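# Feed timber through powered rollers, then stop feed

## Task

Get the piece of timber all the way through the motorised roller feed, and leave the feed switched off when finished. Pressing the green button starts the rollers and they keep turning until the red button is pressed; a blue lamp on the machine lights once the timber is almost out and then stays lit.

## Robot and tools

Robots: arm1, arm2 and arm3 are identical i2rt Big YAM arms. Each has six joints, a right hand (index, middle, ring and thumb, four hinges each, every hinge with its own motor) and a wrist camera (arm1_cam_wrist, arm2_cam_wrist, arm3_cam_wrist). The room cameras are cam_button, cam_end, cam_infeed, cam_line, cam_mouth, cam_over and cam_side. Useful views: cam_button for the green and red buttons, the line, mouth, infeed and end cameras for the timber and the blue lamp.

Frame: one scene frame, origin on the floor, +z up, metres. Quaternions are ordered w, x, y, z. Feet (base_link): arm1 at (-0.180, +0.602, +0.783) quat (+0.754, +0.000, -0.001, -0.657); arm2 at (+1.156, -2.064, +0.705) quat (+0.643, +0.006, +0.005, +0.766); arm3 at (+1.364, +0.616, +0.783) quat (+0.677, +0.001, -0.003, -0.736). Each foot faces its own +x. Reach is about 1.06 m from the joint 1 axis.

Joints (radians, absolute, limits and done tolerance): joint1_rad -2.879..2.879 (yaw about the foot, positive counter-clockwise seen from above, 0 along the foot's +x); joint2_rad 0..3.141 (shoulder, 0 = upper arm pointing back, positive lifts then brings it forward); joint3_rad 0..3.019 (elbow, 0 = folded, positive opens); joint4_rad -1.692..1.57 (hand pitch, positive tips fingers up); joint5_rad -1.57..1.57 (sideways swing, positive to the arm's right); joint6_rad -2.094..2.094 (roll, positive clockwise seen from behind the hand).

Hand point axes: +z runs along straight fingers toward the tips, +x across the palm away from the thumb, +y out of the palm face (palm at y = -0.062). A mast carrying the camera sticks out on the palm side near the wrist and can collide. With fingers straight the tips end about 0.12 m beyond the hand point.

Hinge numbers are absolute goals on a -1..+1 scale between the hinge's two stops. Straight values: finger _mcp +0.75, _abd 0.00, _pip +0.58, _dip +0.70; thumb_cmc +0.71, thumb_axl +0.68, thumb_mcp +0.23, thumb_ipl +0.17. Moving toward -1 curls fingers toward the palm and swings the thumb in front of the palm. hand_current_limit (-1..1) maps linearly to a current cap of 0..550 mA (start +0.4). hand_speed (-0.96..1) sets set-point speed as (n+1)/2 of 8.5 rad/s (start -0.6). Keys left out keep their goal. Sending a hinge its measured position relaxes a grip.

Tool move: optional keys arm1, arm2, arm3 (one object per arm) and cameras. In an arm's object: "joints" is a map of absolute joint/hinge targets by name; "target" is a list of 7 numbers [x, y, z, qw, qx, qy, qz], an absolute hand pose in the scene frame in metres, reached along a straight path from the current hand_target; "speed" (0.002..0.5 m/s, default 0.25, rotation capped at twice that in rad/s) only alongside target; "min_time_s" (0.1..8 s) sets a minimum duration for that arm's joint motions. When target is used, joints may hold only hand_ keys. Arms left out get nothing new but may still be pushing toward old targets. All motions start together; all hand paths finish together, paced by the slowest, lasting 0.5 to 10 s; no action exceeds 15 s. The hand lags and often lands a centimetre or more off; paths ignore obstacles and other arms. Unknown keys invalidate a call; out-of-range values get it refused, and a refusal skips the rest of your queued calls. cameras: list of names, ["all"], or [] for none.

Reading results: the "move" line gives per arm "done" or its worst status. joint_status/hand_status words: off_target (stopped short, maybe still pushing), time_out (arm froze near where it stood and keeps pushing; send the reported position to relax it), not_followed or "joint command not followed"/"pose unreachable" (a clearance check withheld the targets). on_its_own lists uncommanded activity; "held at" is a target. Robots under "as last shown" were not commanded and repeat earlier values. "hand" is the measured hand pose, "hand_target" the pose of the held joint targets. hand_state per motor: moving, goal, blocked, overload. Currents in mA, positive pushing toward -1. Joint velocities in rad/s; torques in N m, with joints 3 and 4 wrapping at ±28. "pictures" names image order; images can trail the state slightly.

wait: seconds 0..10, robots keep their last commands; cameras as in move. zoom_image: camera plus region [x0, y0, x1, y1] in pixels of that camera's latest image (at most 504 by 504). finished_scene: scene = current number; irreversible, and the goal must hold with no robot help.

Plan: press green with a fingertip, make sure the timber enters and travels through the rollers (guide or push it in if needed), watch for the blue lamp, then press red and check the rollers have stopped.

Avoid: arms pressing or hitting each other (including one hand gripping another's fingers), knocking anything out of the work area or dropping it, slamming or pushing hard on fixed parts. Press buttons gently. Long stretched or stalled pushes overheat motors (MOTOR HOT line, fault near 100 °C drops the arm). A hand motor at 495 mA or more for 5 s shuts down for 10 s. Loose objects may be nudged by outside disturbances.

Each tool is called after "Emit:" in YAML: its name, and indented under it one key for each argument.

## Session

Emit:
move:
  cameras: ["cam_infeed", "arm3_cam_wrist", "cam_button", "cam_over", "cam_line"]

Scene clock: 0.00 s.
Joint torques (N m): no reading
Motor temperatures (°C): arm1=[22 22 29 21 20 23] | arm2=[19 23 28 24 22 23] | arm3=[23 25 27 19 19 22]
Heat: arm1: hottest joint3_rad 29 °C; arm2: hottest joint3_rad 28 °C; arm3: hottest joint3_rad 27 °C.
Joint velocities: within noise
arm1.joint_positions: joint1_rad=-0.771 joint2_rad=+0.644 joint3_rad=+1.563 joint4_rad=-1.166 joint5_rad=+0.108 joint6_rad=+1.072 hand_index_mcp=+0.753 hand_index_abd=+0.000 hand_index_pip=+0.577 hand_index_dip=+0.696 hand_middle_mcp=+0.753 hand_middle_abd=+0.000 hand_middle_pip=+0.577 hand_middle_dip=+0.696 hand_ring_mcp=+0.753 hand_ring_abd=+0.000 hand_ring_pip=+0.577 hand_ring_dip=+0.696 hand_thumb_cmc=+0.714 hand_thumb_axl=+0.677 hand_thumb_mcp=+0.226 hand_thumb_ipl=+0.168 hand_current_limit=+0.400 hand_speed=-0.600
arm1.joint_status: not commanded
arm1.hand_state: goal,goal,goal,goal,goal,goal,goal,goal,goal,goal,goal,goal,goal,goal,goal,goal
arm1.index_mcp_current_ma: 0
arm1.index_abd_current_ma: 0
arm1.index_pip_current_ma: 0
arm1.index_dip_current_ma: 0
arm1.middle_mcp_current_ma: 0
arm1.middle_abd_current_ma: 0
arm1.middle_pip_current_ma: 0
arm1.middle_dip_current_ma: 0
arm1.ring_mcp_current_ma: 0
arm1.ring_abd_current_ma: 0
arm1.ring_pip_current_ma: 0
arm1.ring_dip_current_ma: 0
arm1.thumb_cmc_current_ma: 0
arm1.thumb_axl_current_ma: 0
arm1.thumb_mcp_current_ma: 0
arm1.thumb_ipl_current_ma: 0
arm1.hand_goal_index_mcp: 0.754
arm1.hand_goal_index_abd: 0.000
arm1.hand_goal_index_pip: 0.576
arm1.hand_goal_index_dip: 0.696
arm1.hand_goal_middle_mcp: 0.754
arm1.hand_goal_middle_abd: 0.000
arm1.hand_goal_middle_pip: 0.576
arm1.hand_goal_middle_dip: 0.696
arm1.hand_goal_ring_mcp: 0.754
arm1.hand_goal_ring_abd: 0.000
arm1.hand_goal_ring_pip: 0.576
arm1.hand_goal_ring_dip: 0.696
arm1.hand_goal_thumb_cmc: 0.714
arm1.hand_goal_thumb_axl: 0.678
arm1.hand_goal_thumb_mcp: 0.226
arm1.hand_goal_thumb_ipl: 0.168
arm1.hand: x=-0.4003 y=+0.4821 z=+1.4610 quat_wxyz=(+0.608, +0.492, -0.616, +0.092) (m; scene frame)
arm1.hand_target: x=-0.3972 y=+0.4864 z=+1.4704 quat_wxyz=(+0.617, +0.487, -0.611, +0.095) (m; scene frame)
arm1.hand_status: not commanded
arm2.joint_positions: joint1_rad=+0.586 joint2_rad=+0.580 joint3_rad=+1.444 joint4_rad=-1.397 joint5_rad=+0.037 joint6_rad=+1.186 hand_index_mcp=+0.753 hand_index_abd=+0.000 hand_index_pip=+0.577 hand_index_dip=+0.696 hand_middle_mcp=+0.753 hand_middle_abd=+0.000 hand_middle_pip=+0.577 hand_middle_dip=+0.696 hand_ring_mcp=+0.753 hand_ring_abd=+0.000 hand_ring_pip=+0.577 hand_ring_dip=+0.696 hand_thumb_cmc=+0.714 hand_thumb_axl=+0.677 hand_thumb_mcp=+0.226 hand_thumb_ipl=+0.168 hand_current_limit=+0.400 hand_speed=-0.600
arm2.joint_status: not commanded
arm2.hand_state: goal,goal,goal,goal,goal,goal,goal,goal,goal,goal,goal,goal,goal,goal,goal,goal
arm2.index_mcp_current_ma: 0
arm2.index_abd_current_ma: 0
arm2.index_pip_current_ma: 0
arm2.index_dip_current_ma: 0
arm2.middle_mcp_current_ma: 0
arm2.middle_abd_current_ma: 0
arm2.middle_pip_current_ma: 0
arm2.middle_dip_current_ma: 0
arm2.ring_mcp_current_ma: 0
arm2.ring_abd_current_ma: 0
arm2.ring_pip_current_ma: 0
arm2.ring_dip_current_ma: 0
arm2.thumb_cmc_current_ma: 0
arm2.thumb_axl_current_ma: 0
arm2.thumb_mcp_current_ma: 0
arm2.thumb_ipl_current_ma: 0
arm2.hand_goal_index_mcp: 0.754
arm2.hand_goal_index_abd: 0.000
arm2.hand_goal_index_pip: 0.576
arm2.hand_goal_index_dip: 0.696
arm2.hand_goal_middle_mcp: 0.754
arm2.hand_goal_middle_abd: 0.000
arm2.hand_goal_middle_pip: 0.576
arm2.hand_goal_middle_dip: 0.696
arm2.hand_goal_ring_mcp: 0.754
arm2.hand_goal_ring_abd: 0.000
arm2.hand_goal_ring_pip: 0.576
arm2.hand_goal_ring_dip: 0.696
arm2.hand_goal_thumb_cmc: 0.714
arm2.hand_goal_thumb_axl: 0.678
arm2.hand_goal_thumb_mcp: 0.226
arm2.hand_goal_thumb_ipl: 0.168
arm2.hand: x=+1.0907 y=-1.8494 z=+1.2767 quat_wxyz=(-0.407, +0.194, +0.844, +0.291) (m; scene frame)
arm2.hand_target: x=+1.0928 y=-1.8514 z=+1.2890 quat_wxyz=(-0.418, +0.193, +0.836, +0.298) (m; scene frame)
arm2.hand_status: not commanded
arm3.joint_positions: joint1_rad=-0.188 joint2_rad=+0.621 joint3_rad=+1.424 joint4_rad=-1.322 joint5_rad=+0.023 joint6_rad=+0.988 hand_index_mcp=+0.753 hand_index_abd=+0.000 hand_index_pip=+0.577 hand_index_dip=+0.696 hand_middle_mcp=+0.753 hand_middle_abd=+0.000 hand_middle_pip=+0.577 hand_middle_dip=+0.696 hand_ring_mcp=+0.753 hand_ring_abd=+0.000 hand_ring_pip=+0.577 hand_ring_dip=+0.696 hand_thumb_cmc=+0.714 hand_thumb_axl=+0.677 hand_thumb_mcp=+0.226 hand_thumb_ipl=+0.168 hand_current_limit=+0.400 hand_speed=-0.600
arm3.joint_status: not commanded
arm3.hand_state: goal,goal,goal,goal,goal,goal,goal,goal,goal,goal,goal,goal,goal,goal,goal,goal
arm3.index_mcp_current_ma: 0
arm3.index_abd_current_ma: 0
arm3.index_pip_current_ma: 0
arm3.index_dip_current_ma: 0
arm3.middle_mcp_current_ma: 0
arm3.middle_abd_current_ma: 0
arm3.middle_pip_current_ma: 0
arm3.middle_dip_current_ma: 0
arm3.ring_mcp_current_ma: 0
arm3.ring_abd_current_ma: 0
arm3.ring_pip_current_ma: 0
arm3.ring_dip_current_ma: 0
arm3.thumb_cmc_current_ma: 0
arm3.thumb_axl_current_ma: 0
arm3.thumb_mcp_current_ma: 0
arm3.thumb_ipl_current_ma: 0
arm3.hand_goal_index_mcp: 0.754
arm3.hand_goal_index_abd: 0.000
arm3.hand_goal_index_pip: 0.576
arm3.hand_goal_index_dip: 0.696
arm3.hand_goal_middle_mcp: 0.754
arm3.hand_goal_middle_abd: 0.000
arm3.hand_goal_middle_pip: 0.576
arm3.hand_goal_middle_dip: 0.696
arm3.hand_goal_ring_mcp: 0.754
arm3.hand_goal_ring_abd: 0.000
arm3.hand_goal_ring_pip: 0.576
arm3.hand_goal_ring_dip: 0.696
arm3.hand_goal_thumb_cmc: 0.714
arm3.hand_goal_thumb_axl: 0.678
arm3.hand_goal_thumb_mcp: 0.226
arm3.hand_goal_thumb_ipl: 0.168
arm3.hand: x=+1.2104 y=+0.4044 z=+1.3658 quat_wxyz=(+0.473, +0.694, -0.515, +0.169) (m; scene frame)
arm3.hand_target: x=+1.2112 y=+0.4078 z=+1.3754 quat_wxyz=(+0.482, +0.690, -0.512, +0.173) (m; scene frame)
arm3.hand_status: not commanded
pictures: arm3_cam_wrist, cam_button, cam_infeed, cam_line, cam_over

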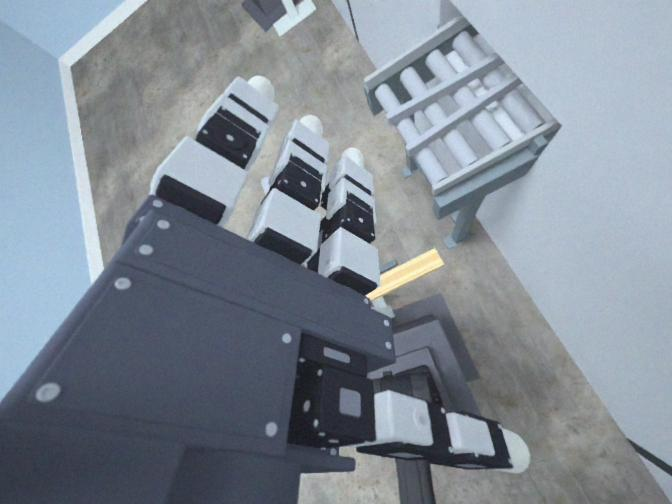

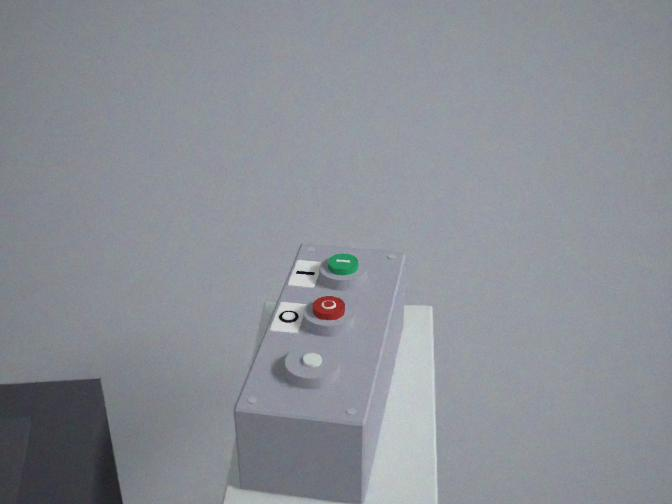

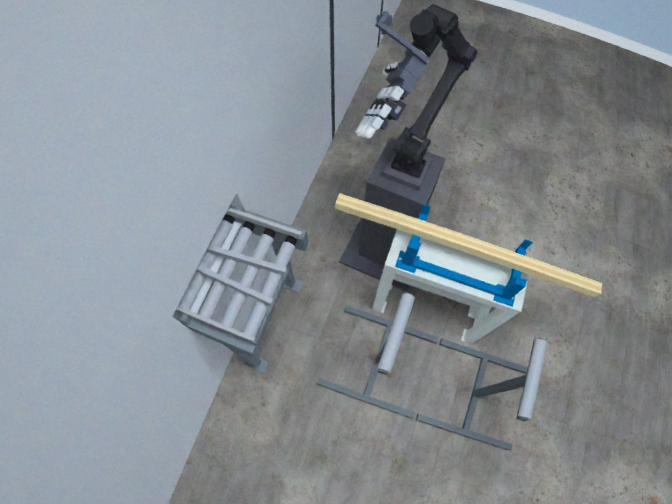

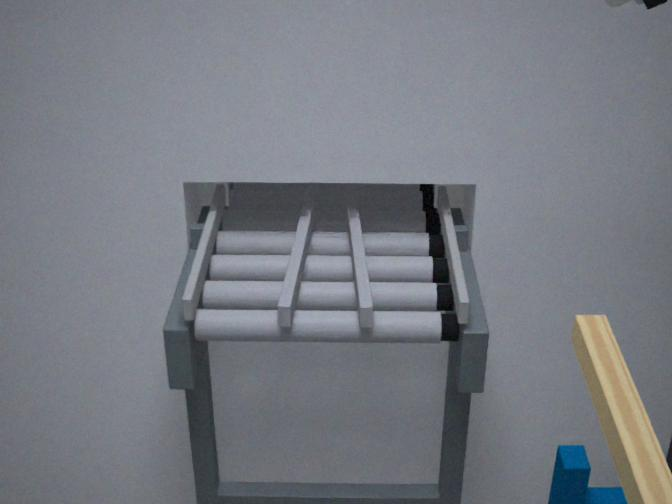

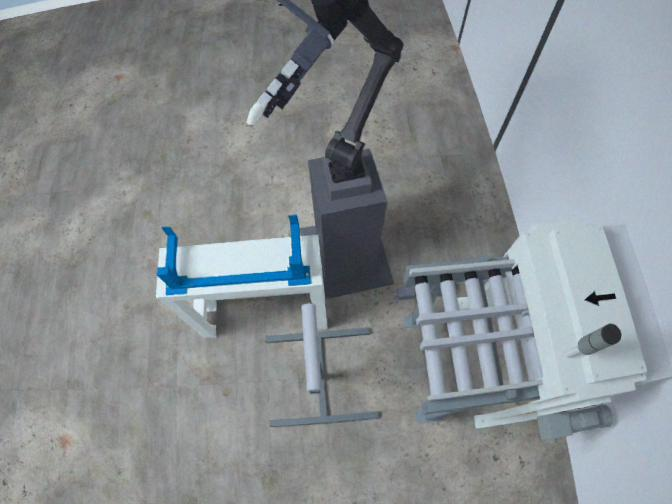

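Emit:
move:
  arm3: {"target": [1.60, 0.43, 1.2, 0, 1, 0, 0], "speed": 0.35, "joints": {"hand_speed": 0.0, "hand_current_limit": 0.7, "hand_index_pip": -0.737, "hand_index_dip": 0.62, "hand_middle_pip": -0.737, "hand_middle_dip": 0.62, "hand_ring_pip": -0.737, "hand_ring_dip": 0.62}}
  arm2: {"target": [0.972, -1.68, 1.02, 0, 0, 1, 0], "speed": 0.3, "joints": {"hand_middle_mcp": -0.068, "hand_middle_pip": -0.3, "hand_middle_dip": -0.17, "hand_ring_mcp": -0.068, "hand_ring_pip": -0.3, "hand_ring_dip": -0.17}}
  cameras: ["arm3_cam_wrist", "cam_infeed", "cam_button"]

Scene clock: 55.93 s.
Joint torques (N m): arm1=[-0.44 1.2 8.25 2.35 0.03 -0.19] | arm2=[1.44 -8.35 10.84 -0.2 0.08 -0.25] | arm3=[0.38 -1.96 9.91 0.54 0.16 0.01]
Motor temperatures (°C): arm1=[22 22 34 21 20 23] | arm2=[19 23 33 25 22 23] | arm3=[23 25 36 19 19 22]
Heat: arm1: hottest joint3_rad 34 °C; arm2: hottest joint3_rad 33 °C; arm3: hottest joint3_rad 36 °C.
move: arm2 off_target; arm3 off_target
Joint velocities: within noise
arm1: as last shown
arm1.joint_positions: joint1_rad=-0.771 joint2_rad=+0.644 joint3_rad=+1.563 joint4_rad=-1.166 joint5_rad=+0.108 joint6_rad=+1.072 hand_index_mcp=+0.756 hand_index_abd=+0.001 hand_index_pip=+0.577 hand_index_dip=+0.696 hand_middle_mcp=+0.756 hand_middle_abd=+0.001 hand_middle_pip=+0.577 hand_middle_dip=+0.696 hand_ring_mcp=+0.756 hand_ring_abd=+0.001 hand_ring_pip=+0.577 hand_ring_dip=+0.696 hand_thumb_cmc=+0.715 hand_thumb_axl=+0.677 hand_thumb_mcp=+0.226 hand_thumb_ipl=+0.168 hand_current_limit=+0.400 hand_speed=-0.600
arm1.index_mcp_current_ma: 9
arm1.index_abd_current_ma: 3
arm1.index_pip_current_ma: 4
arm1.middle_mcp_current_ma: 9
arm1.middle_abd_current_ma: 3
arm1.middle_pip_current_ma: 4
arm1.ring_mcp_current_ma: 9
arm1.ring_abd_current_ma: 3
arm1.ring_pip_current_ma: 4
arm1.thumb_cmc_current_ma: 7
arm1.thumb_axl_current_ma: -4
arm1.thumb_mcp_current_ma: -1
arm1.thumb_ipl_current_ma: -2
arm2.joint_positions: joint1_rad=+0.436 joint2_rad=+1.306 joint3_rad=+1.374 joint4_rad=-1.688 joint5_rad=+0.010 joint6_rad=+0.633 hand_index_mcp=+0.754 hand_index_abd=+0.001 hand_index_pip=+0.577 hand_index_dip=+0.696 hand_middle_mcp=-0.052 hand_middle_abd=+0.001 hand_middle_pip=-0.295 hand_middle_dip=-0.168 hand_ring_mcp=-0.054 hand_ring_abd=+0.001 hand_ring_pip=-0.296 hand_ring_dip=-0.168 hand_thumb_cmc=+0.714 hand_thumb_axl=+0.677 hand_thumb_mcp=+0.224 hand_thumb_ipl=+0.168 hand_current_limit=+0.400 hand_speed=-0.600
arm2.joint_status: all done
arm2.hand_state: goal,goal,goal,goal,goal,goal,goal,goal,goal,goal,goal,goal,goal,goal,goal,goal
arm2.index_mcp_current_ma: 0
arm2.index_abd_current_ma: 0
arm2.index_pip_current_ma: 0
arm2.index_dip_current_ma: 0
arm2.middle_mcp_current_ma: 29
arm2.middle_abd_current_ma: 0
arm2.middle_pip_current_ma: 6
arm2.middle_dip_current_ma: 2
arm2.ring_mcp_current_ma: 24
arm2.ring_abd_current_ma: 0
arm2.ring_pip_current_ma: 4
arm2.ring_dip_current_ma: 2
arm2.thumb_cmc_current_ma: 0
arm2.thumb_axl_current_ma: -1
arm2.thumb_mcp_current_ma: -2
arm2.thumb_ipl_current_ma: 0
arm2.hand_goal_index_mcp: 0.754
arm2.hand_goal_index_abd: 0.000
arm2.hand_goal_index_pip: 0.576
arm2.hand_goal_index_dip: 0.696
arm2.hand_goal_middle_mcp: -0.068
arm2.hand_goal_middle_abd: 0.000
arm2.hand_goal_middle_pip: -0.300
arm2.hand_goal_middle_dip: -0.170
arm2.hand_goal_ring_mcp: -0.068
arm2.hand_goal_ring_abd: 0.000
arm2.hand_goal_ring_pip: -0.300
arm2.hand_goal_ring_dip: -0.170
arm2.hand_goal_thumb_cmc: 0.714
arm2.hand_goal_thumb_axl: 0.678
arm2.hand_goal_thumb_mcp: 0.226
arm2.hand_goal_thumb_ipl: 0.168
arm2.hand: x=+0.9820 y=-1.6856 z=+0.9981 quat_wxyz=(+0.011, +0.010, +1.000, -0.017) (m; scene frame)
arm2.hand_target: x=+0.9726 y=-1.6807 z=+1.0198 quat_wxyz=(+0.000, +0.000, +1.000, +0.000) (m; scene frame)
arm2.hand_status: off_target (0.025 m and 2.6 deg from the pose sent, 0.330 m and 64.9 deg at the start)
arm3.joint_positions: joint1_rad=+1.317 joint2_rad=+0.962 joint3_rad=+1.375 joint4_rad=-1.693 joint5_rad=+0.072 joint6_rad=+1.251 hand_index_mcp=+0.757 hand_index_abd=+0.000 hand_index_pip=-0.730 hand_index_dip=+0.623 hand_middle_mcp=+0.757 hand_middle_abd=+0.000 hand_middle_pip=-0.731 hand_middle_dip=+0.623 hand_ring_mcp=+0.757 hand_ring_abd=+0.000 hand_ring_pip=-0.731 hand_ring_dip=+0.623 hand_thumb_cmc=+0.716 hand_thumb_axl=+0.677 hand_thumb_mcp=+0.224 hand_thumb_ipl=+0.168 hand_current_limit=+0.700 hand_speed=+0.000
arm3.joint_status: all done
arm3.hand_state: goal,goal,goal,goal,goal,goal,goal,goal,goal,goal,goal,goal,goal,goal,goal,goal
arm3.index_mcp_current_ma: 1
arm3.index_abd_current_ma: 0
arm3.index_pip_current_ma: 2
arm3.index_dip_current_ma: 1
arm3.middle_mcp_current_ma: 1
arm3.middle_abd_current_ma: 0
arm3.middle_pip_current_ma: 1
arm3.middle_dip_current_ma: 1
arm3.ring_mcp_current_ma: 1
arm3.ring_abd_current_ma: 0
arm3.ring_pip_current_ma: 1
arm3.ring_dip_current_ma: 1
arm3.thumb_cmc_current_ma: 0
arm3.thumb_axl_current_ma: 0
arm3.thumb_mcp_current_ma: 0
arm3.thumb_ipl_current_ma: 0
arm3.hand_goal_index_mcp: 0.754
arm3.hand_goal_index_abd: 0.000
arm3.hand_goal_index_pip: -0.736
arm3.hand_goal_index_dip: 0.620
arm3.hand_goal_middle_mcp: 0.754
arm3.hand_goal_middle_abd: 0.000
arm3.hand_goal_middle_pip: -0.736
arm3.hand_goal_middle_dip: 0.620
arm3.hand_goal_ring_mcp: 0.754
arm3.hand_goal_ring_abd: 0.000
arm3.hand_goal_ring_pip: -0.736
arm3.hand_goal_ring_dip: 0.620
arm3.hand_goal_thumb_cmc: 0.714
arm3.hand_goal_thumb_axl: 0.678
arm3.hand_goal_thumb_mcp: 0.226
arm3.hand_goal_thumb_ipl: 0.168
arm3.hand: x=+1.5975 y=+0.4280 z=+1.1886 quat_wxyz=(+0.082, +0.988, -0.014, +0.128) (m; scene frame)
arm3.hand_target: x=+1.6001 y=+0.4298 z=+1.1990 quat_wxyz=(+0.084, +0.987, -0.005, +0.135) (m; scene frame)
arm3.hand_status: off_target (0.012 m and 17.6 deg from the pose sent, 0.424 m and 92.1 deg at the start; pose on its path clipped on 33 of 100 steps; a joint's target at an end of its range on 77 of 100 steps)
pictures: arm3_cam_wrist, cam_button, cam_infeed

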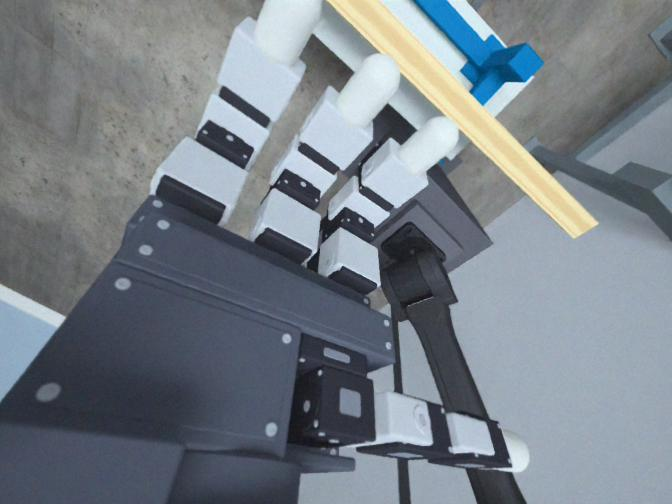

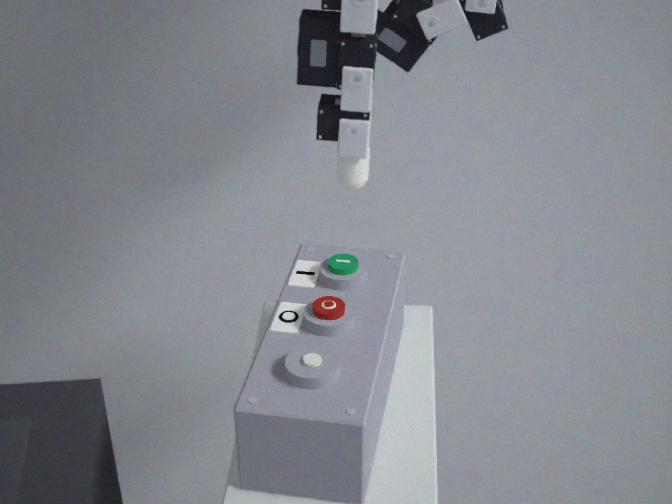

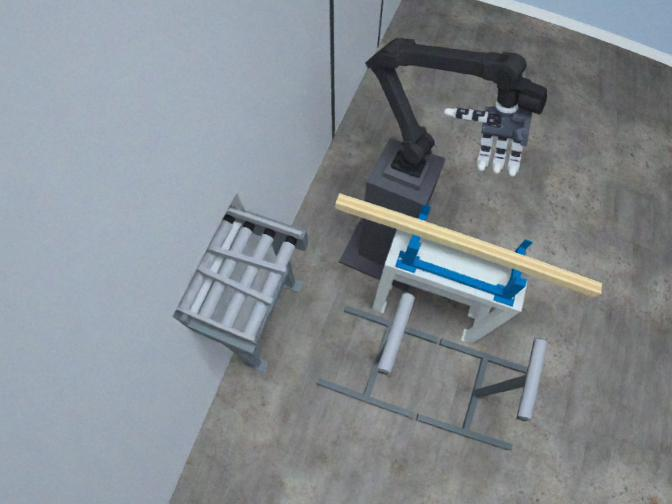

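Emit:
move:
  arm3: {"target": [1.62, 0.475, 1.0, 0, 1, 0, 0], "speed": 0.3}
  arm2: {"target": [0.972, -1.68, 0.985, 0, 0, 1, 0], "speed": 0.2}
  cameras: ["cam_infeed", "cam_button"]

Scene clock: 110.00 s.
Joint torques (N m): arm1=[-0.44 1.2 8.27 2.35 0.03 -0.19] | arm2=[1.14 -7.94 7.2 0.84 0.14 -0.25] | arm3=[0.38 -3.72 7.09 0.73 0.06 0.2]
Motor temperatures (°C): arm1=[22 22 37 22 20 23] | arm2=[19 24 44 24 22 23] | arm3=[23 25 39 19 19 22]
Heat: arm1: hottest joint3_rad 37 °C; arm2: hottest joint3_rad 44 °C; arm3: hottest joint3_rad 39 °C.
move: arm2 done; arm3 done
Joint velocities: within noise
arm1: as last shown
arm2.joint_positions: joint1_rad=+0.436 joint2_rad=+1.306 joint3_rad=+1.325 joint4_rad=-1.619 joint5_rad=+0.010 joint6_rad=+0.632 hand_index_mcp=+0.754 hand_index_abd=+0.001 hand_index_pip=+0.577 hand_index_dip=+0.696 hand_middle_mcp=-0.052 hand_middle_abd=+0.001 hand_middle_pip=-0.295 hand_middle_dip=-0.168 hand_ring_mcp=-0.054 hand_ring_abd=+0.001 hand_ring_pip=-0.296 hand_ring_dip=-0.168 hand_thumb_cmc=+0.714 hand_thumb_axl=+0.677 hand_thumb_mcp=+0.224 hand_thumb_ipl=+0.168 hand_current_limit=+0.400 hand_speed=-0.600
arm2.joint_status: not commanded
arm2.hand_state: goal,goal,goal,goal,goal,goal,goal,goal,goal,goal,goal,goal,goal,goal,goal,goal
arm2.index_mcp_current_ma: 0
arm2.index_abd_current_ma: 0
arm2.index_pip_current_ma: 0
arm2.index_dip_current_ma: 0
arm2.middle_mcp_current_ma: 29
arm2.middle_abd_current_ma: 0
arm2.middle_pip_current_ma: 6
arm2.middle_dip_current_ma: 2
arm2.ring_mcp_current_ma: 24
arm2.ring_abd_current_ma: 0
arm2.ring_pip_current_ma: 4
arm2.ring_dip_current_ma: 2
arm2.thumb_cmc_current_ma: 0
arm2.thumb_axl_current_ma: -1
arm2.thumb_mcp_current_ma: -2
arm2.thumb_ipl_current_ma: 0
arm2.hand_goal_index_mcp: 0.754
arm2.hand_goal_index_abd: 0.000
arm2.hand_goal_index_pip: 0.576
arm2.hand_goal_index_dip: 0.696
arm2.hand_goal_middle_mcp: -0.068
arm2.hand_goal_middle_abd: 0.000
arm2.hand_goal_middle_pip: -0.300
arm2.hand_goal_middle_dip: -0.170
arm2.hand_goal_ring_mcp: -0.068
arm2.hand_goal_ring_abd: 0.000
arm2.hand_goal_ring_pip: -0.300
arm2.hand_goal_ring_dip: -0.170
arm2.hand_goal_thumb_cmc: 0.714
arm2.hand_goal_thumb_axl: 0.678
arm2.hand_goal_thumb_mcp: 0.226
arm2.hand_goal_thumb_ipl: 0.168
arm2.hand: x=+0.9783 y=-1.6807 z=+0.9808 quat_wxyz=(+0.005, +0.010, +1.000, -0.009) (m; scene frame)
arm2.hand_target: x=+0.9721 y=-1.6801 z=+0.9851 quat_wxyz=(+0.000, +0.000, +1.000, +0.000) (m; scene frame)
arm2.hand_status: done (0.008 m and 1.6 deg from the pose sent, 0.017 m and 2.6 deg at the start)
arm3.joint_positions: joint1_rad=+1.446 joint2_rad=+1.078 joint3_rad=+1.012 joint4_rad=-1.498 joint5_rad=+0.000 joint6_rad=+1.362 hand_index_mcp=+0.757 hand_index_abd=+0.000 hand_index_pip=-0.730 hand_index_dip=+0.623 hand_middle_mcp=+0.757 hand_middle_abd=+0.000 hand_middle_pip=-0.731 hand_middle_dip=+0.623 hand_ring_mcp=+0.757 hand_ring_abd=+0.000 hand_ring_pip=-0.731 hand_ring_dip=+0.623 hand_thumb_cmc=+0.716 hand_thumb_axl=+0.677 hand_thumb_mcp=+0.224 hand_thumb_ipl=+0.168 hand_current_limit=+0.700 hand_speed=+0.000
arm3.joint_status: not commanded
arm3.hand_state: goal,goal,goal,goal,goal,goal,goal,goal,goal,goal,goal,goal,goal,goal,goal,goal
arm3.index_mcp_current_ma: 1
arm3.index_abd_current_ma: 0
arm3.index_pip_current_ma: 2
arm3.index_dip_current_ma: 1
arm3.middle_mcp_current_ma: 1
arm3.middle_abd_current_ma: 0
arm3.middle_pip_current_ma: 1
arm3.middle_dip_current_ma: 1
arm3.ring_mcp_current_ma: 1
arm3.ring_abd_current_ma: 0
arm3.ring_pip_current_ma: 1
arm3.ring_dip_current_ma: 1
arm3.thumb_cmc_current_ma: 0
arm3.thumb_axl_current_ma: 0
arm3.thumb_mcp_current_ma: -1
arm3.thumb_ipl_current_ma: 0
arm3.hand_goal_index_mcp: 0.754
arm3.hand_goal_index_abd: 0.000
arm3.hand_goal_index_pip: -0.736
arm3.hand_goal_index_dip: 0.620
arm3.hand_goal_middle_mcp: 0.754
arm3.hand_goal_middle_abd: 0.000
arm3.hand_goal_middle_pip: -0.736
arm3.hand_goal_middle_dip: 0.620
arm3.hand_goal_ring_mcp: 0.754
arm3.hand_goal_ring_abd: 0.000
arm3.hand_goal_ring_pip: -0.736
arm3.hand_goal_ring_dip: 0.620
arm3.hand_goal_thumb_cmc: 0.714
arm3.hand_goal_thumb_axl: 0.678
arm3.hand_goal_thumb_mcp: 0.226
arm3.hand_goal_thumb_ipl: 0.168
arm3.hand: x=+1.6191 y=+0.4722 z=+1.0080 quat_wxyz=(+0.002, +1.000, +0.001, +0.006) (m; scene frame)
arm3.hand_target: x=+1.6199 y=+0.4750 z=+1.0002 quat_wxyz=(+0.000, +1.000, +0.000, +0.000) (m; scene frame)
arm3.hand_status: done (0.008 m and 0.7 deg from the pose sent, 0.196 m and 17.6 deg at the start)
pictures: cam_button, cam_infeed

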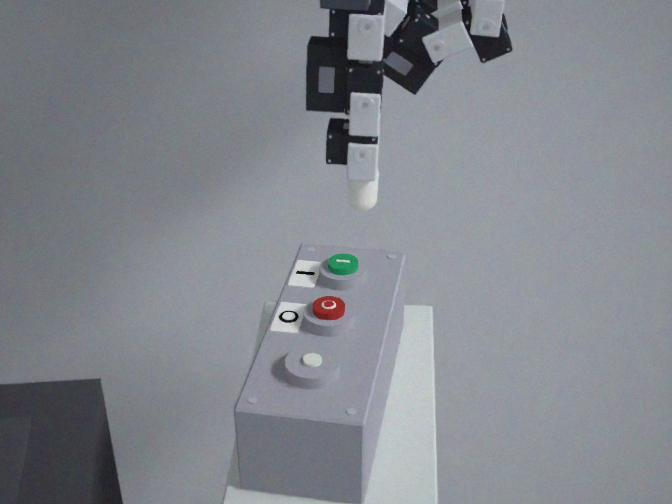

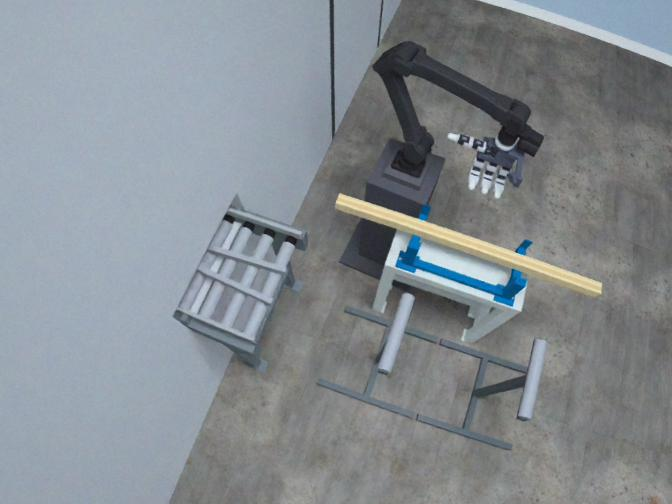

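Emit:
move:
  arm3: {"target": [1.62, 0.478, 0.746, 0, 1, 0, 0], "speed": 0.3}
  arm2: {"target": [0.984, -1.691, 0.958, 0, 0, 1, 0], "speed": 0.1}
  cameras: ["cam_infeed", "cam_button", "arm3_cam_wrist"]

Scene clock: 138.70 s.
Joint torques (N m): arm1=[-0.44 1.2 8.25 2.35 0.03 -0.19] | arm2=[0.21 -8.41 7.12 0.75 0.12 -0.26] | arm3=[-0.09 -5.19 4.66 0.66 0.23 0.19]
Motor temperatures (°C): arm1=[22 22 37 22 20 23] | arm2=[19 24 39 24 22 23] | arm3=[23 26 37 19 19 22]
Heat: arm1: hottest joint3_rad 37 °C; arm2: hottest joint3_rad 39 °C; arm3: hottest joint3_rad 37 °C.
move: arm2 off_target; arm3 done
Joint velocities: within noise
arm1: as last shown
arm2.joint_positions: joint1_rad=+0.436 joint2_rad=+1.279 joint3_rad=+1.218 joint4_rad=-1.554 joint5_rad=+0.010 joint6_rad=+0.621 hand_index_mcp=+0.754 hand_index_abd=+0.001 hand_index_pip=+0.577 hand_index_dip=+0.696 hand_middle_mcp=-0.052 hand_middle_abd=+0.001 hand_middle_pip=-0.295 hand_middle_dip=-0.168 hand_ring_mcp=-0.054 hand_ring_abd=+0.001 hand_ring_pip=-0.296 hand_ring_dip=-0.168 hand_thumb_cmc=+0.714 hand_thumb_axl=+0.677 hand_thumb_mcp=+0.224 hand_thumb_ipl=+0.168 hand_current_limit=+0.400 hand_speed=-0.600
arm2.joint_status: not commanded
arm2.hand_state: goal,goal,goal,goal,goal,goal,goal,goal,goal,goal,goal,goal,goal,goal,goal,goal
arm2.index_mcp_current_ma: 0
arm2.index_abd_current_ma: 0
arm2.index_pip_current_ma: 0
arm2.index_dip_current_ma: 0
arm2.middle_mcp_current_ma: 29
arm2.middle_abd_current_ma: 0
arm2.middle_pip_current_ma: 6
arm2.middle_dip_current_ma: 2
arm2.ring_mcp_current_ma: 24
arm2.ring_abd_current_ma: 0
arm2.ring_pip_current_ma: 4
arm2.ring_dip_current_ma: 2
arm2.thumb_cmc_current_ma: 0
arm2.thumb_axl_current_ma: -1
arm2.thumb_mcp_current_ma: -2
arm2.thumb_ipl_current_ma: 0
arm2.hand_goal_index_mcp: 0.754
arm2.hand_goal_index_abd: 0.000
arm2.hand_goal_index_pip: 0.576
arm2.hand_goal_index_dip: 0.696
arm2.hand_goal_middle_mcp: -0.068
arm2.hand_goal_middle_abd: 0.000
arm2.hand_goal_middle_pip: -0.300
arm2.hand_goal_middle_dip: -0.170
arm2.hand_goal_ring_mcp: -0.068
arm2.hand_goal_ring_abd: 0.000
arm2.hand_goal_ring_pip: -0.300
arm2.hand_goal_ring_dip: -0.170
arm2.hand_goal_thumb_cmc: 0.714
arm2.hand_goal_thumb_axl: 0.678
arm2.hand_goal_thumb_mcp: 0.226
arm2.hand_goal_thumb_ipl: 0.168
arm2.hand: x=+0.9853 y=-1.6925 z=+0.9482 quat_wxyz=(+0.009, +0.005, +1.000, -0.015) (m; scene frame)
arm2.hand_target: x=+0.9841 y=-1.6911 z=+0.9580 quat_wxyz=(+0.000, +0.000, +1.000, +0.000) (m; scene frame)
arm2.hand_status: off_target (0.010 m and 2.1 deg from the pose sent, 0.026 m and 1.6 deg at the start)
arm3.joint_positions: joint1_rad=+1.465 joint2_rad=+1.457 joint3_rad=+0.558 joint4_rad=-0.666 joint5_rad=-0.005 joint6_rad=+1.380 hand_index_mcp=+0.757 hand_index_abd=+0.000 hand_index_pip=-0.730 hand_index_dip=+0.623 hand_middle_mcp=+0.757 hand_middle_abd=+0.000 hand_middle_pip=-0.731 hand_middle_dip=+0.623 hand_ring_mcp=+0.757 hand_ring_abd=+0.000 hand_ring_pip=-0.731 hand_ring_dip=+0.623 hand_thumb_cmc=+0.716 hand_thumb_axl=+0.677 hand_thumb_mcp=+0.224 hand_thumb_ipl=+0.168 hand_current_limit=+0.700 hand_speed=+0.000
arm3.joint_status: not commanded
arm3.hand_state: goal,goal,goal,goal,goal,goal,goal,goal,goal,goal,goal,goal,goal,goal,goal,goal
arm3.index_mcp_current_ma: 1
arm3.index_abd_current_ma: 0
arm3.index_pip_current_ma: 2
arm3.index_dip_current_ma: 1
arm3.middle_mcp_current_ma: 1
arm3.middle_abd_current_ma: 0
arm3.middle_pip_current_ma: 1
arm3.middle_dip_current_ma: 1
arm3.ring_mcp_current_ma: 1
arm3.ring_abd_current_ma: 0
arm3.ring_pip_current_ma: 1
arm3.ring_dip_current_ma: 1
arm3.thumb_cmc_current_ma: 0
arm3.thumb_axl_current_ma: 0
arm3.thumb_mcp_current_ma: -1
arm3.thumb_ipl_current_ma: 0
arm3.hand_goal_index_mcp: 0.754
arm3.hand_goal_index_abd: 0.000
arm3.hand_goal_index_pip: -0.736
arm3.hand_goal_index_dip: 0.620
arm3.hand_goal_middle_mcp: 0.754
arm3.hand_goal_middle_abd: 0.000
arm3.hand_goal_middle_pip: -0.736
arm3.hand_goal_middle_dip: 0.620
arm3.hand_goal_ring_mcp: 0.754
arm3.hand_goal_ring_abd: 0.000
arm3.hand_goal_ring_pip: -0.736
arm3.hand_goal_ring_dip: 0.620
arm3.hand_goal_thumb_cmc: 0.714
arm3.hand_goal_thumb_axl: 0.678
arm3.hand_goal_thumb_mcp: 0.226
arm3.hand_goal_thumb_ipl: 0.168
arm3.hand: x=+1.6224 y=+0.4772 z=+0.7520 quat_wxyz=(+0.000, +1.000, +0.001, +0.006) (m; scene frame)
arm3.hand_target: x=+1.6200 y=+0.4780 z=+0.7463 quat_wxyz=(+0.000, +1.000, +0.000, +0.000) (m; scene frame)
arm3.hand_status: done (0.007 m and 0.7 deg from the pose sent, 0.262 m and 0.7 deg at the start)
pictures: arm3_cam_wrist, cam_button, cam_infeed

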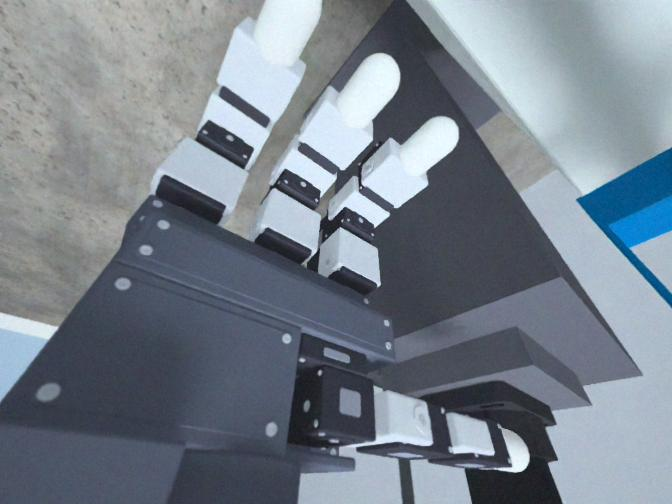

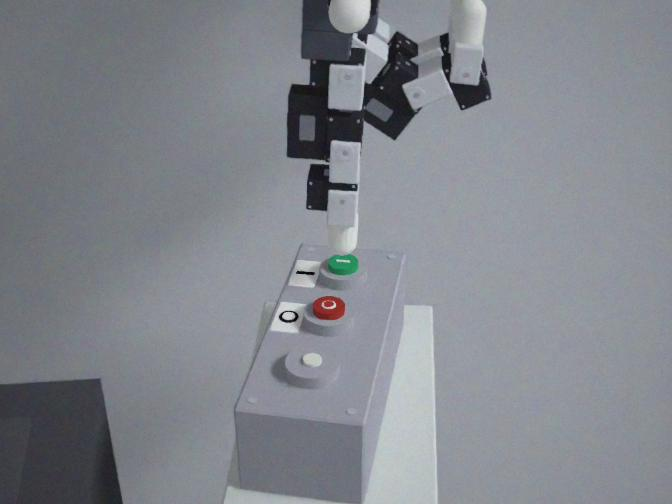

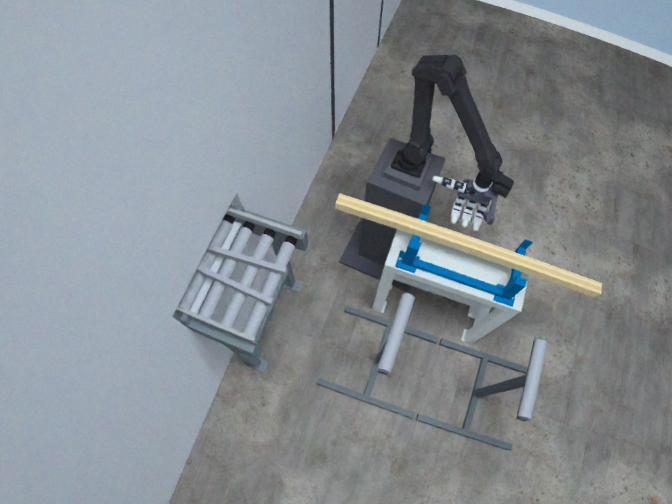

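Emit:
move:
  arm3: {"target": [1.62, 0.40, 0.739, 0, 1, 0, 0], "speed": 0.12}
  arm1: {"joints": {"hand_current_limit": 0.7, "hand_speed": 0.0, "hand_index_pip": -0.737, "hand_middle_pip": -0.737, "hand_ring_pip": -0.737, "hand_index_dip": 0.62, "hand_middle_dip": 0.62, "hand_ring_dip": 0.62, "hand_thumb_cmc": 0.5}}
  cameras: ["arm3_cam_wrist"]

Emit:
move:
  arm3: {"target": [1.625, 0.345, 0.739, 0, 1, 0, 0], "speed": 0.1}
  cameras: ["arm3_cam_wrist", "cam_infeed"]

Scene clock: 160.60 s.
Joint torques (N m): arm1=[-0.44 1.26 8.21 2.32 0.06 -0.25] | arm2=[0.67 -8.47 7.27 0.77 0.12 -0.26] | arm3=[-1.26 -5.48 7.06 0.64 0.06 0.06]
Motor temperatures (°C): arm1=[22 22 38 22 20 23] | arm2=[19 24 38 24 22 23] | arm3=[23 26 35 19 19 22]
Heat: arm1: hottest joint3_rad 38 °C; arm2: hottest joint3_rad 38 °C; arm3: hottest joint3_rad 35 °C.
move: arm1 done; arm3 off_target
Joint velocities: within noise
arm1.joint_positions: joint1_rad=-0.771 joint2_rad=+0.644 joint3_rad=+1.563 joint4_rad=-1.166 joint5_rad=+0.108 joint6_rad=+1.072 hand_index_mcp=+0.757 hand_index_abd=+0.001 hand_index_pip=-0.731 hand_index_dip=+0.623 hand_middle_mcp=+0.757 hand_middle_abd=+0.001 hand_middle_pip=-0.732 hand_middle_dip=+0.623 hand_ring_mcp=+0.757 hand_ring_abd=+0.001 hand_ring_pip=-0.732 hand_ring_dip=+0.623 hand_thumb_cmc=+0.513 hand_thumb_axl=+0.677 hand_thumb_mcp=+0.226 hand_thumb_ipl=+0.168 hand_current_limit=+0.700 hand_speed=+0.000
arm1.joint_status: all done
arm1.hand_state: goal,goal,goal,goal,goal,goal,goal,goal,goal,goal,goal,goal,goal,goal,goal,goal
arm1.index_mcp_current_ma: 14
arm1.index_abd_current_ma: 3
arm1.index_pip_current_ma: 25
arm1.index_dip_current_ma: 13
arm1.middle_mcp_current_ma: 14
arm1.middle_abd_current_ma: 3
arm1.middle_pip_current_ma: 20
arm1.middle_dip_current_ma: 13
arm1.ring_mcp_current_ma: 14
arm1.ring_abd_current_ma: 3
arm1.ring_pip_current_ma: 20
arm1.ring_dip_current_ma: 13
arm1.thumb_cmc_current_ma: 65
arm1.thumb_axl_current_ma: -4
arm1.thumb_mcp_current_ma: -1
arm1.thumb_ipl_current_ma: -2
arm1.hand_goal_index_mcp: 0.754
arm1.hand_goal_index_abd: 0.000
arm1.hand_goal_index_pip: -0.736
arm1.hand_goal_index_dip: 0.620
arm1.hand_goal_middle_mcp: 0.754
arm1.hand_goal_middle_abd: 0.000
arm1.hand_goal_middle_pip: -0.736
arm1.hand_goal_middle_dip: 0.620
arm1.hand_goal_ring_mcp: 0.754
arm1.hand_goal_ring_abd: 0.000
arm1.hand_goal_ring_pip: -0.736
arm1.hand_goal_ring_dip: 0.620
arm1.hand_goal_thumb_cmc: 0.500
arm1.hand_goal_thumb_axl: 0.678
arm1.hand_goal_thumb_mcp: 0.226
arm1.hand_goal_thumb_ipl: 0.168
arm1.hand: x=-0.4003 y=+0.4820 z=+1.4609 quat_wxyz=(+0.608, +0.492, -0.616, +0.093) (m; scene frame)
arm1.hand_target: x=-0.3972 y=+0.4864 z=+1.4704 quat_wxyz=(+0.617, +0.487, -0.611, +0.095) (m; scene frame)
arm1.hand_status: not commanded
arm2: as last shown
arm3.joint_positions: joint1_rad=+1.227 joint2_rad=+1.531 joint3_rad=+0.579 joint4_rad=-0.651 joint5_rad=+0.002 joint6_rad=+1.144 hand_index_mcp=+0.757 hand_index_abd=+0.000 hand_index_pip=-0.730 hand_index_dip=+0.623 hand_middle_mcp=+0.757 hand_middle_abd=+0.000 hand_middle_pip=-0.731 hand_middle_dip=+0.623 hand_ring_mcp=+0.757 hand_ring_abd=+0.000 hand_ring_pip=-0.731 hand_ring_dip=+0.623 hand_thumb_cmc=+0.716 hand_thumb_axl=+0.677 hand_thumb_mcp=+0.224 hand_thumb_ipl=+0.168 hand_current_limit=+0.700 hand_speed=+0.000
arm3.joint_status: not commanded
arm3.hand_state: goal,goal,goal,goal,goal,goal,goal,goal,goal,goal,goal,goal,goal,goal,goal,goal
arm3.index_mcp_current_ma: 1
arm3.index_abd_current_ma: 0
arm3.index_pip_current_ma: 2
arm3.index_dip_current_ma: 1
arm3.middle_mcp_current_ma: 1
arm3.middle_abd_current_ma: 0
arm3.middle_pip_current_ma: 1
arm3.middle_dip_current_ma: 1
arm3.ring_mcp_current_ma: 1
arm3.ring_abd_current_ma: 0
arm3.ring_pip_current_ma: 1
arm3.ring_dip_current_ma: 1
arm3.thumb_cmc_current_ma: 0
arm3.thumb_axl_current_ma: 0
arm3.thumb_mcp_current_ma: -1
arm3.thumb_ipl_current_ma: 0
arm3.hand_goal_index_mcp: 0.754
arm3.hand_goal_index_abd: 0.000
arm3.hand_goal_index_pip: -0.736
arm3.hand_goal_index_dip: 0.620
arm3.hand_goal_middle_mcp: 0.754
arm3.hand_goal_middle_abd: 0.000
arm3.hand_goal_middle_pip: -0.736
arm3.hand_goal_middle_dip: 0.620
arm3.hand_goal_ring_mcp: 0.754
arm3.hand_goal_ring_abd: 0.000
arm3.hand_goal_ring_pip: -0.736
arm3.hand_goal_ring_dip: 0.620
arm3.hand_goal_thumb_cmc: 0.714
arm3.hand_goal_thumb_axl: 0.678
arm3.hand_goal_thumb_mcp: 0.226
arm3.hand_goal_thumb_ipl: 0.168
arm3.hand: x=+1.6036 y=+0.4103 z=+0.7374 quat_wxyz=(-0.004, +1.000, +0.000, -0.012) (m; scene frame)
arm3.hand_target: x=+1.6194 y=+0.4004 z=+0.7396 quat_wxyz=(+0.000, +1.000, +0.000, +0.000) (m; scene frame)
arm3.hand_status: off_target (0.019 m and 1.5 deg from the pose sent, 0.078 m and 0.7 deg at the start)
pictures: arm3_cam_wrist

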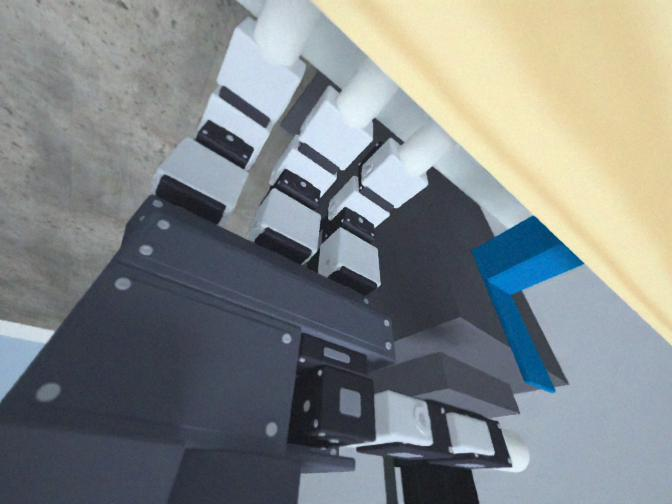

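Scene clock: 161.97 s.
Joint torques (N m): arm1=[-0.44 1.26 8.23 2.3 0.06 -0.25] | arm2=[0.09 -8.7 7.36 0.51 0.12 -0.27] | arm3=[-0.91 -6.65 7.36 -0.02 0.1 0.05]
Motor temperatures (°C): arm1=[22 22 38 22 20 23] | arm2=[19 24 38 24 22 23] | arm3=[23 26 35 19 19 22]
Heat: arm1: hottest joint3_rad 38 °C; arm2: hottest joint3_rad 38 °C; arm3: hottest joint3_rad 35 °C.
move: arm3 off_target
Joint velocities: within noise
arm1, arm2: as last shown
arm3.joint_positions: joint1_rad=+1.084 joint2_rad=+1.597 joint3_rad=+0.664 joint4_rad=-0.651 joint5_rad=+0.001 joint6_rad=+1.003 hand_index_mcp=+0.757 hand_index_abd=+0.000 hand_index_pip=-0.730 hand_index_dip=+0.623 hand_middle_mcp=+0.757 hand_middle_abd=+0.000 hand_middle_pip=-0.731 hand_middle_dip=+0.623 hand_ring_mcp=+0.757 hand_ring_abd=+0.000 hand_ring_pip=-0.731 hand_ring_dip=+0.623 hand_thumb_cmc=+0.716 hand_thumb_axl=+0.677 hand_thumb_mcp=+0.224 hand_thumb_ipl=+0.168 hand_current_limit=+0.700 hand_speed=+0.000
arm3.joint_status: not commanded
arm3.hand_state: goal,goal,goal,goal,goal,goal,goal,goal,goal,goal,goal,goal,goal,goal,goal,goal
arm3.index_mcp_current_ma: 1
arm3.index_abd_current_ma: 0
arm3.index_pip_current_ma: 2
arm3.index_dip_current_ma: 1
arm3.middle_mcp_current_ma: 1
arm3.middle_abd_current_ma: 0
arm3.middle_pip_current_ma: 1
arm3.middle_dip_current_ma: 1
arm3.ring_mcp_current_ma: 1
arm3.ring_abd_current_ma: 0
arm3.ring_pip_current_ma: 1
arm3.ring_dip_current_ma: 1
arm3.thumb_cmc_current_ma: 0
arm3.thumb_axl_current_ma: 0
arm3.thumb_mcp_current_ma: -1
arm3.thumb_ipl_current_ma: 0
arm3.hand_goal_index_mcp: 0.754
arm3.hand_goal_index_abd: 0.000
arm3.hand_goal_index_pip: -0.736
arm3.hand_goal_index_dip: 0.620
arm3.hand_goal_middle_mcp: 0.754
arm3.hand_goal_middle_abd: 0.000
arm3.hand_goal_middle_pip: -0.736
arm3.hand_goal_middle_dip: 0.620
arm3.hand_goal_ring_mcp: 0.754
arm3.hand_goal_ring_abd: 0.000
arm3.hand_goal_ring_pip: -0.736
arm3.hand_goal_ring_dip: 0.620
arm3.hand_goal_thumb_cmc: 0.714
arm3.hand_goal_thumb_axl: 0.678
arm3.hand_goal_thumb_mcp: 0.226
arm3.hand_goal_thumb_ipl: 0.168
arm3.hand: x=+1.6136 y=+0.3552 z=+0.7376 quat_wxyz=(-0.001, +1.000, -0.001, -0.003) (m; scene frame)
arm3.hand_target: x=+1.6246 y=+0.3454 z=+0.7393 quat_wxyz=(+0.000, +1.000, +0.000, +0.000) (m; scene frame)
arm3.hand_status: off_target (0.015 m and 0.4 deg from the pose sent, 0.069 m and 1.4 deg at the start)
pictures: arm3_cam_wrist, cam_infeed

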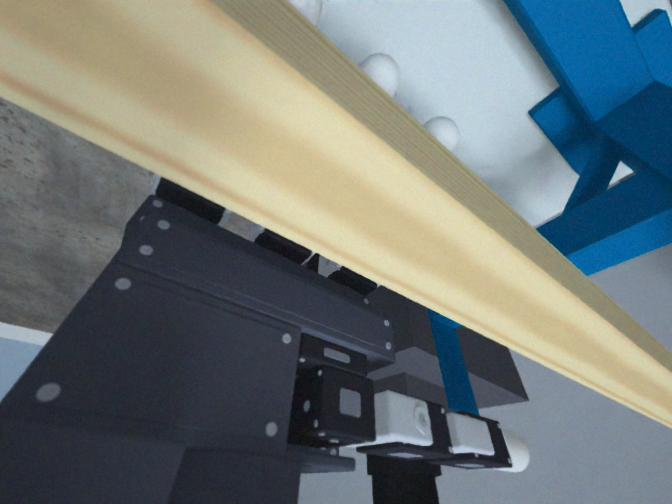

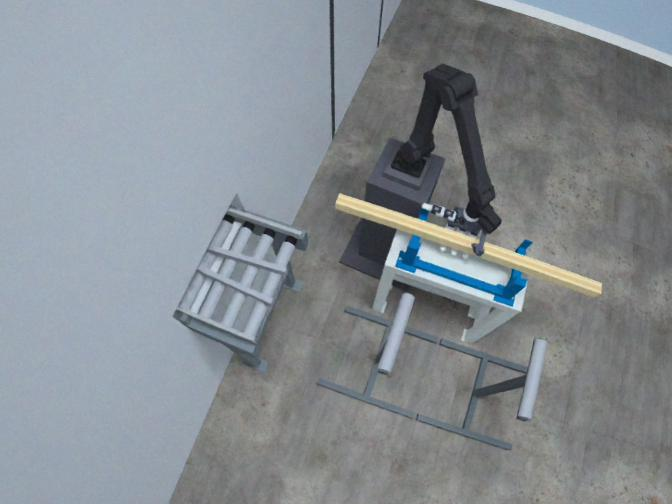

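Emit:
move:
  arm3: {"target": [1.623, 0.322, 0.739, 0, 1, 0, 0], "speed": 0.08}
  cameras: ["arm3_cam_wrist", "cam_infeed"]

Scene clock: 169.17 s.
Joint torques (N m): arm1=[-0.5 1.26 8.23 2.3 0.06 -0.24] | arm2=[0.03 -8.76 7.36 0.83 0.07 -0.29] | arm3=[-1.03 -7.24 7.61 -0.09 0.12 0.11]
Motor temperatures (°C): arm1=[22 22 38 22 20 23] | arm2=[19 24 38 24 22 23] | arm3=[23 26 35 19 19 22]
Heat: arm1: hottest joint3_rad 38 °C; arm2: hottest joint3_rad 38 °C; arm3: hottest joint3_rad 35 °C.
move: arm3 off_target
Joint velocities: within noise
arm1, arm2: as last shown
arm3.joint_positions: joint1_rad=+1.027 joint2_rad=+1.620 joint3_rad=+0.695 joint4_rad=-0.657 joint5_rad=+0.001 joint6_rad=+0.945 hand_index_mcp=+0.757 hand_index_abd=+0.000 hand_index_pip=-0.730 hand_index_dip=+0.623 hand_middle_mcp=+0.757 hand_middle_abd=+0.000 hand_middle_pip=-0.731 hand_middle_dip=+0.623 hand_ring_mcp=+0.757 hand_ring_abd=+0.000 hand_ring_pip=-0.731 hand_ring_dip=+0.623 hand_thumb_cmc=+0.716 hand_thumb_axl=+0.677 hand_thumb_mcp=+0.224 hand_thumb_ipl=+0.168 hand_current_limit=+0.700 hand_speed=+0.000
arm3.joint_status: not commanded
arm3.hand_state: goal,goal,goal,goal,goal,goal,goal,goal,goal,goal,goal,goal,goal,goal,goal,goal
arm3.index_mcp_current_ma: 1
arm3.index_abd_current_ma: 0
arm3.index_pip_current_ma: 2
arm3.index_dip_current_ma: 1
arm3.middle_mcp_current_ma: 0
arm3.middle_abd_current_ma: 0
arm3.middle_pip_current_ma: 1
arm3.middle_dip_current_ma: 1
arm3.ring_mcp_current_ma: 1
arm3.ring_abd_current_ma: 0
arm3.ring_pip_current_ma: 1
arm3.ring_dip_current_ma: 1
arm3.thumb_cmc_current_ma: 0
arm3.thumb_axl_current_ma: 0
arm3.thumb_mcp_current_ma: -1
arm3.thumb_ipl_current_ma: 0
arm3.hand_goal_index_mcp: 0.754
arm3.hand_goal_index_abd: 0.000
arm3.hand_goal_index_pip: -0.736
arm3.hand_goal_index_dip: 0.620
arm3.hand_goal_middle_mcp: 0.754
arm3.hand_goal_middle_abd: 0.000
arm3.hand_goal_middle_pip: -0.736
arm3.hand_goal_middle_dip: 0.620
arm3.hand_goal_ring_mcp: 0.754
arm3.hand_goal_ring_abd: 0.000
arm3.hand_goal_ring_pip: -0.736
arm3.hand_goal_ring_dip: 0.620
arm3.hand_goal_thumb_cmc: 0.714
arm3.hand_goal_thumb_axl: 0.678
arm3.hand_goal_thumb_mcp: 0.226
arm3.hand_goal_thumb_ipl: 0.168
arm3.hand: x=+1.6129 y=+0.3330 z=+0.7377 quat_wxyz=(-0.001, +1.000, +0.000, -0.002) (m; scene frame)
arm3.hand_target: x=+1.6227 y=+0.3222 z=+0.7393 quat_wxyz=(+0.000, +1.000, +0.000, +0.000) (m; scene frame)
arm3.hand_status: off_target (0.015 m and 0.3 deg from the pose sent, 0.034 m and 0.4 deg at the start)
pictures: arm3_cam_wrist, cam_infeed

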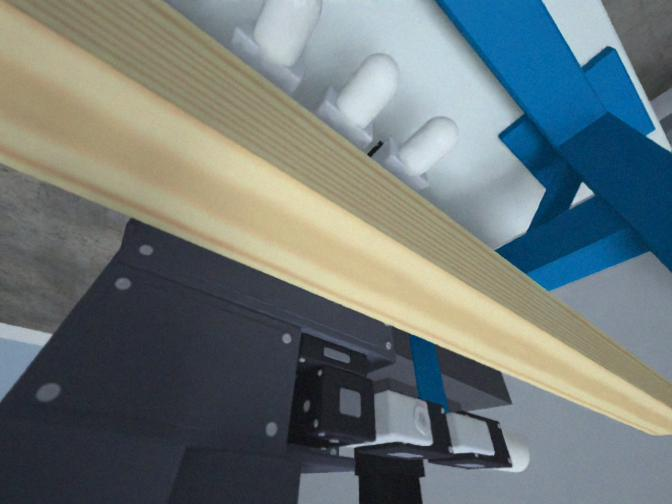

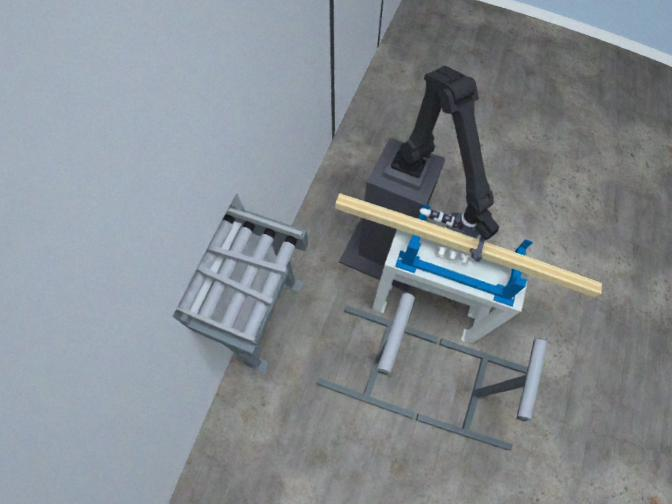

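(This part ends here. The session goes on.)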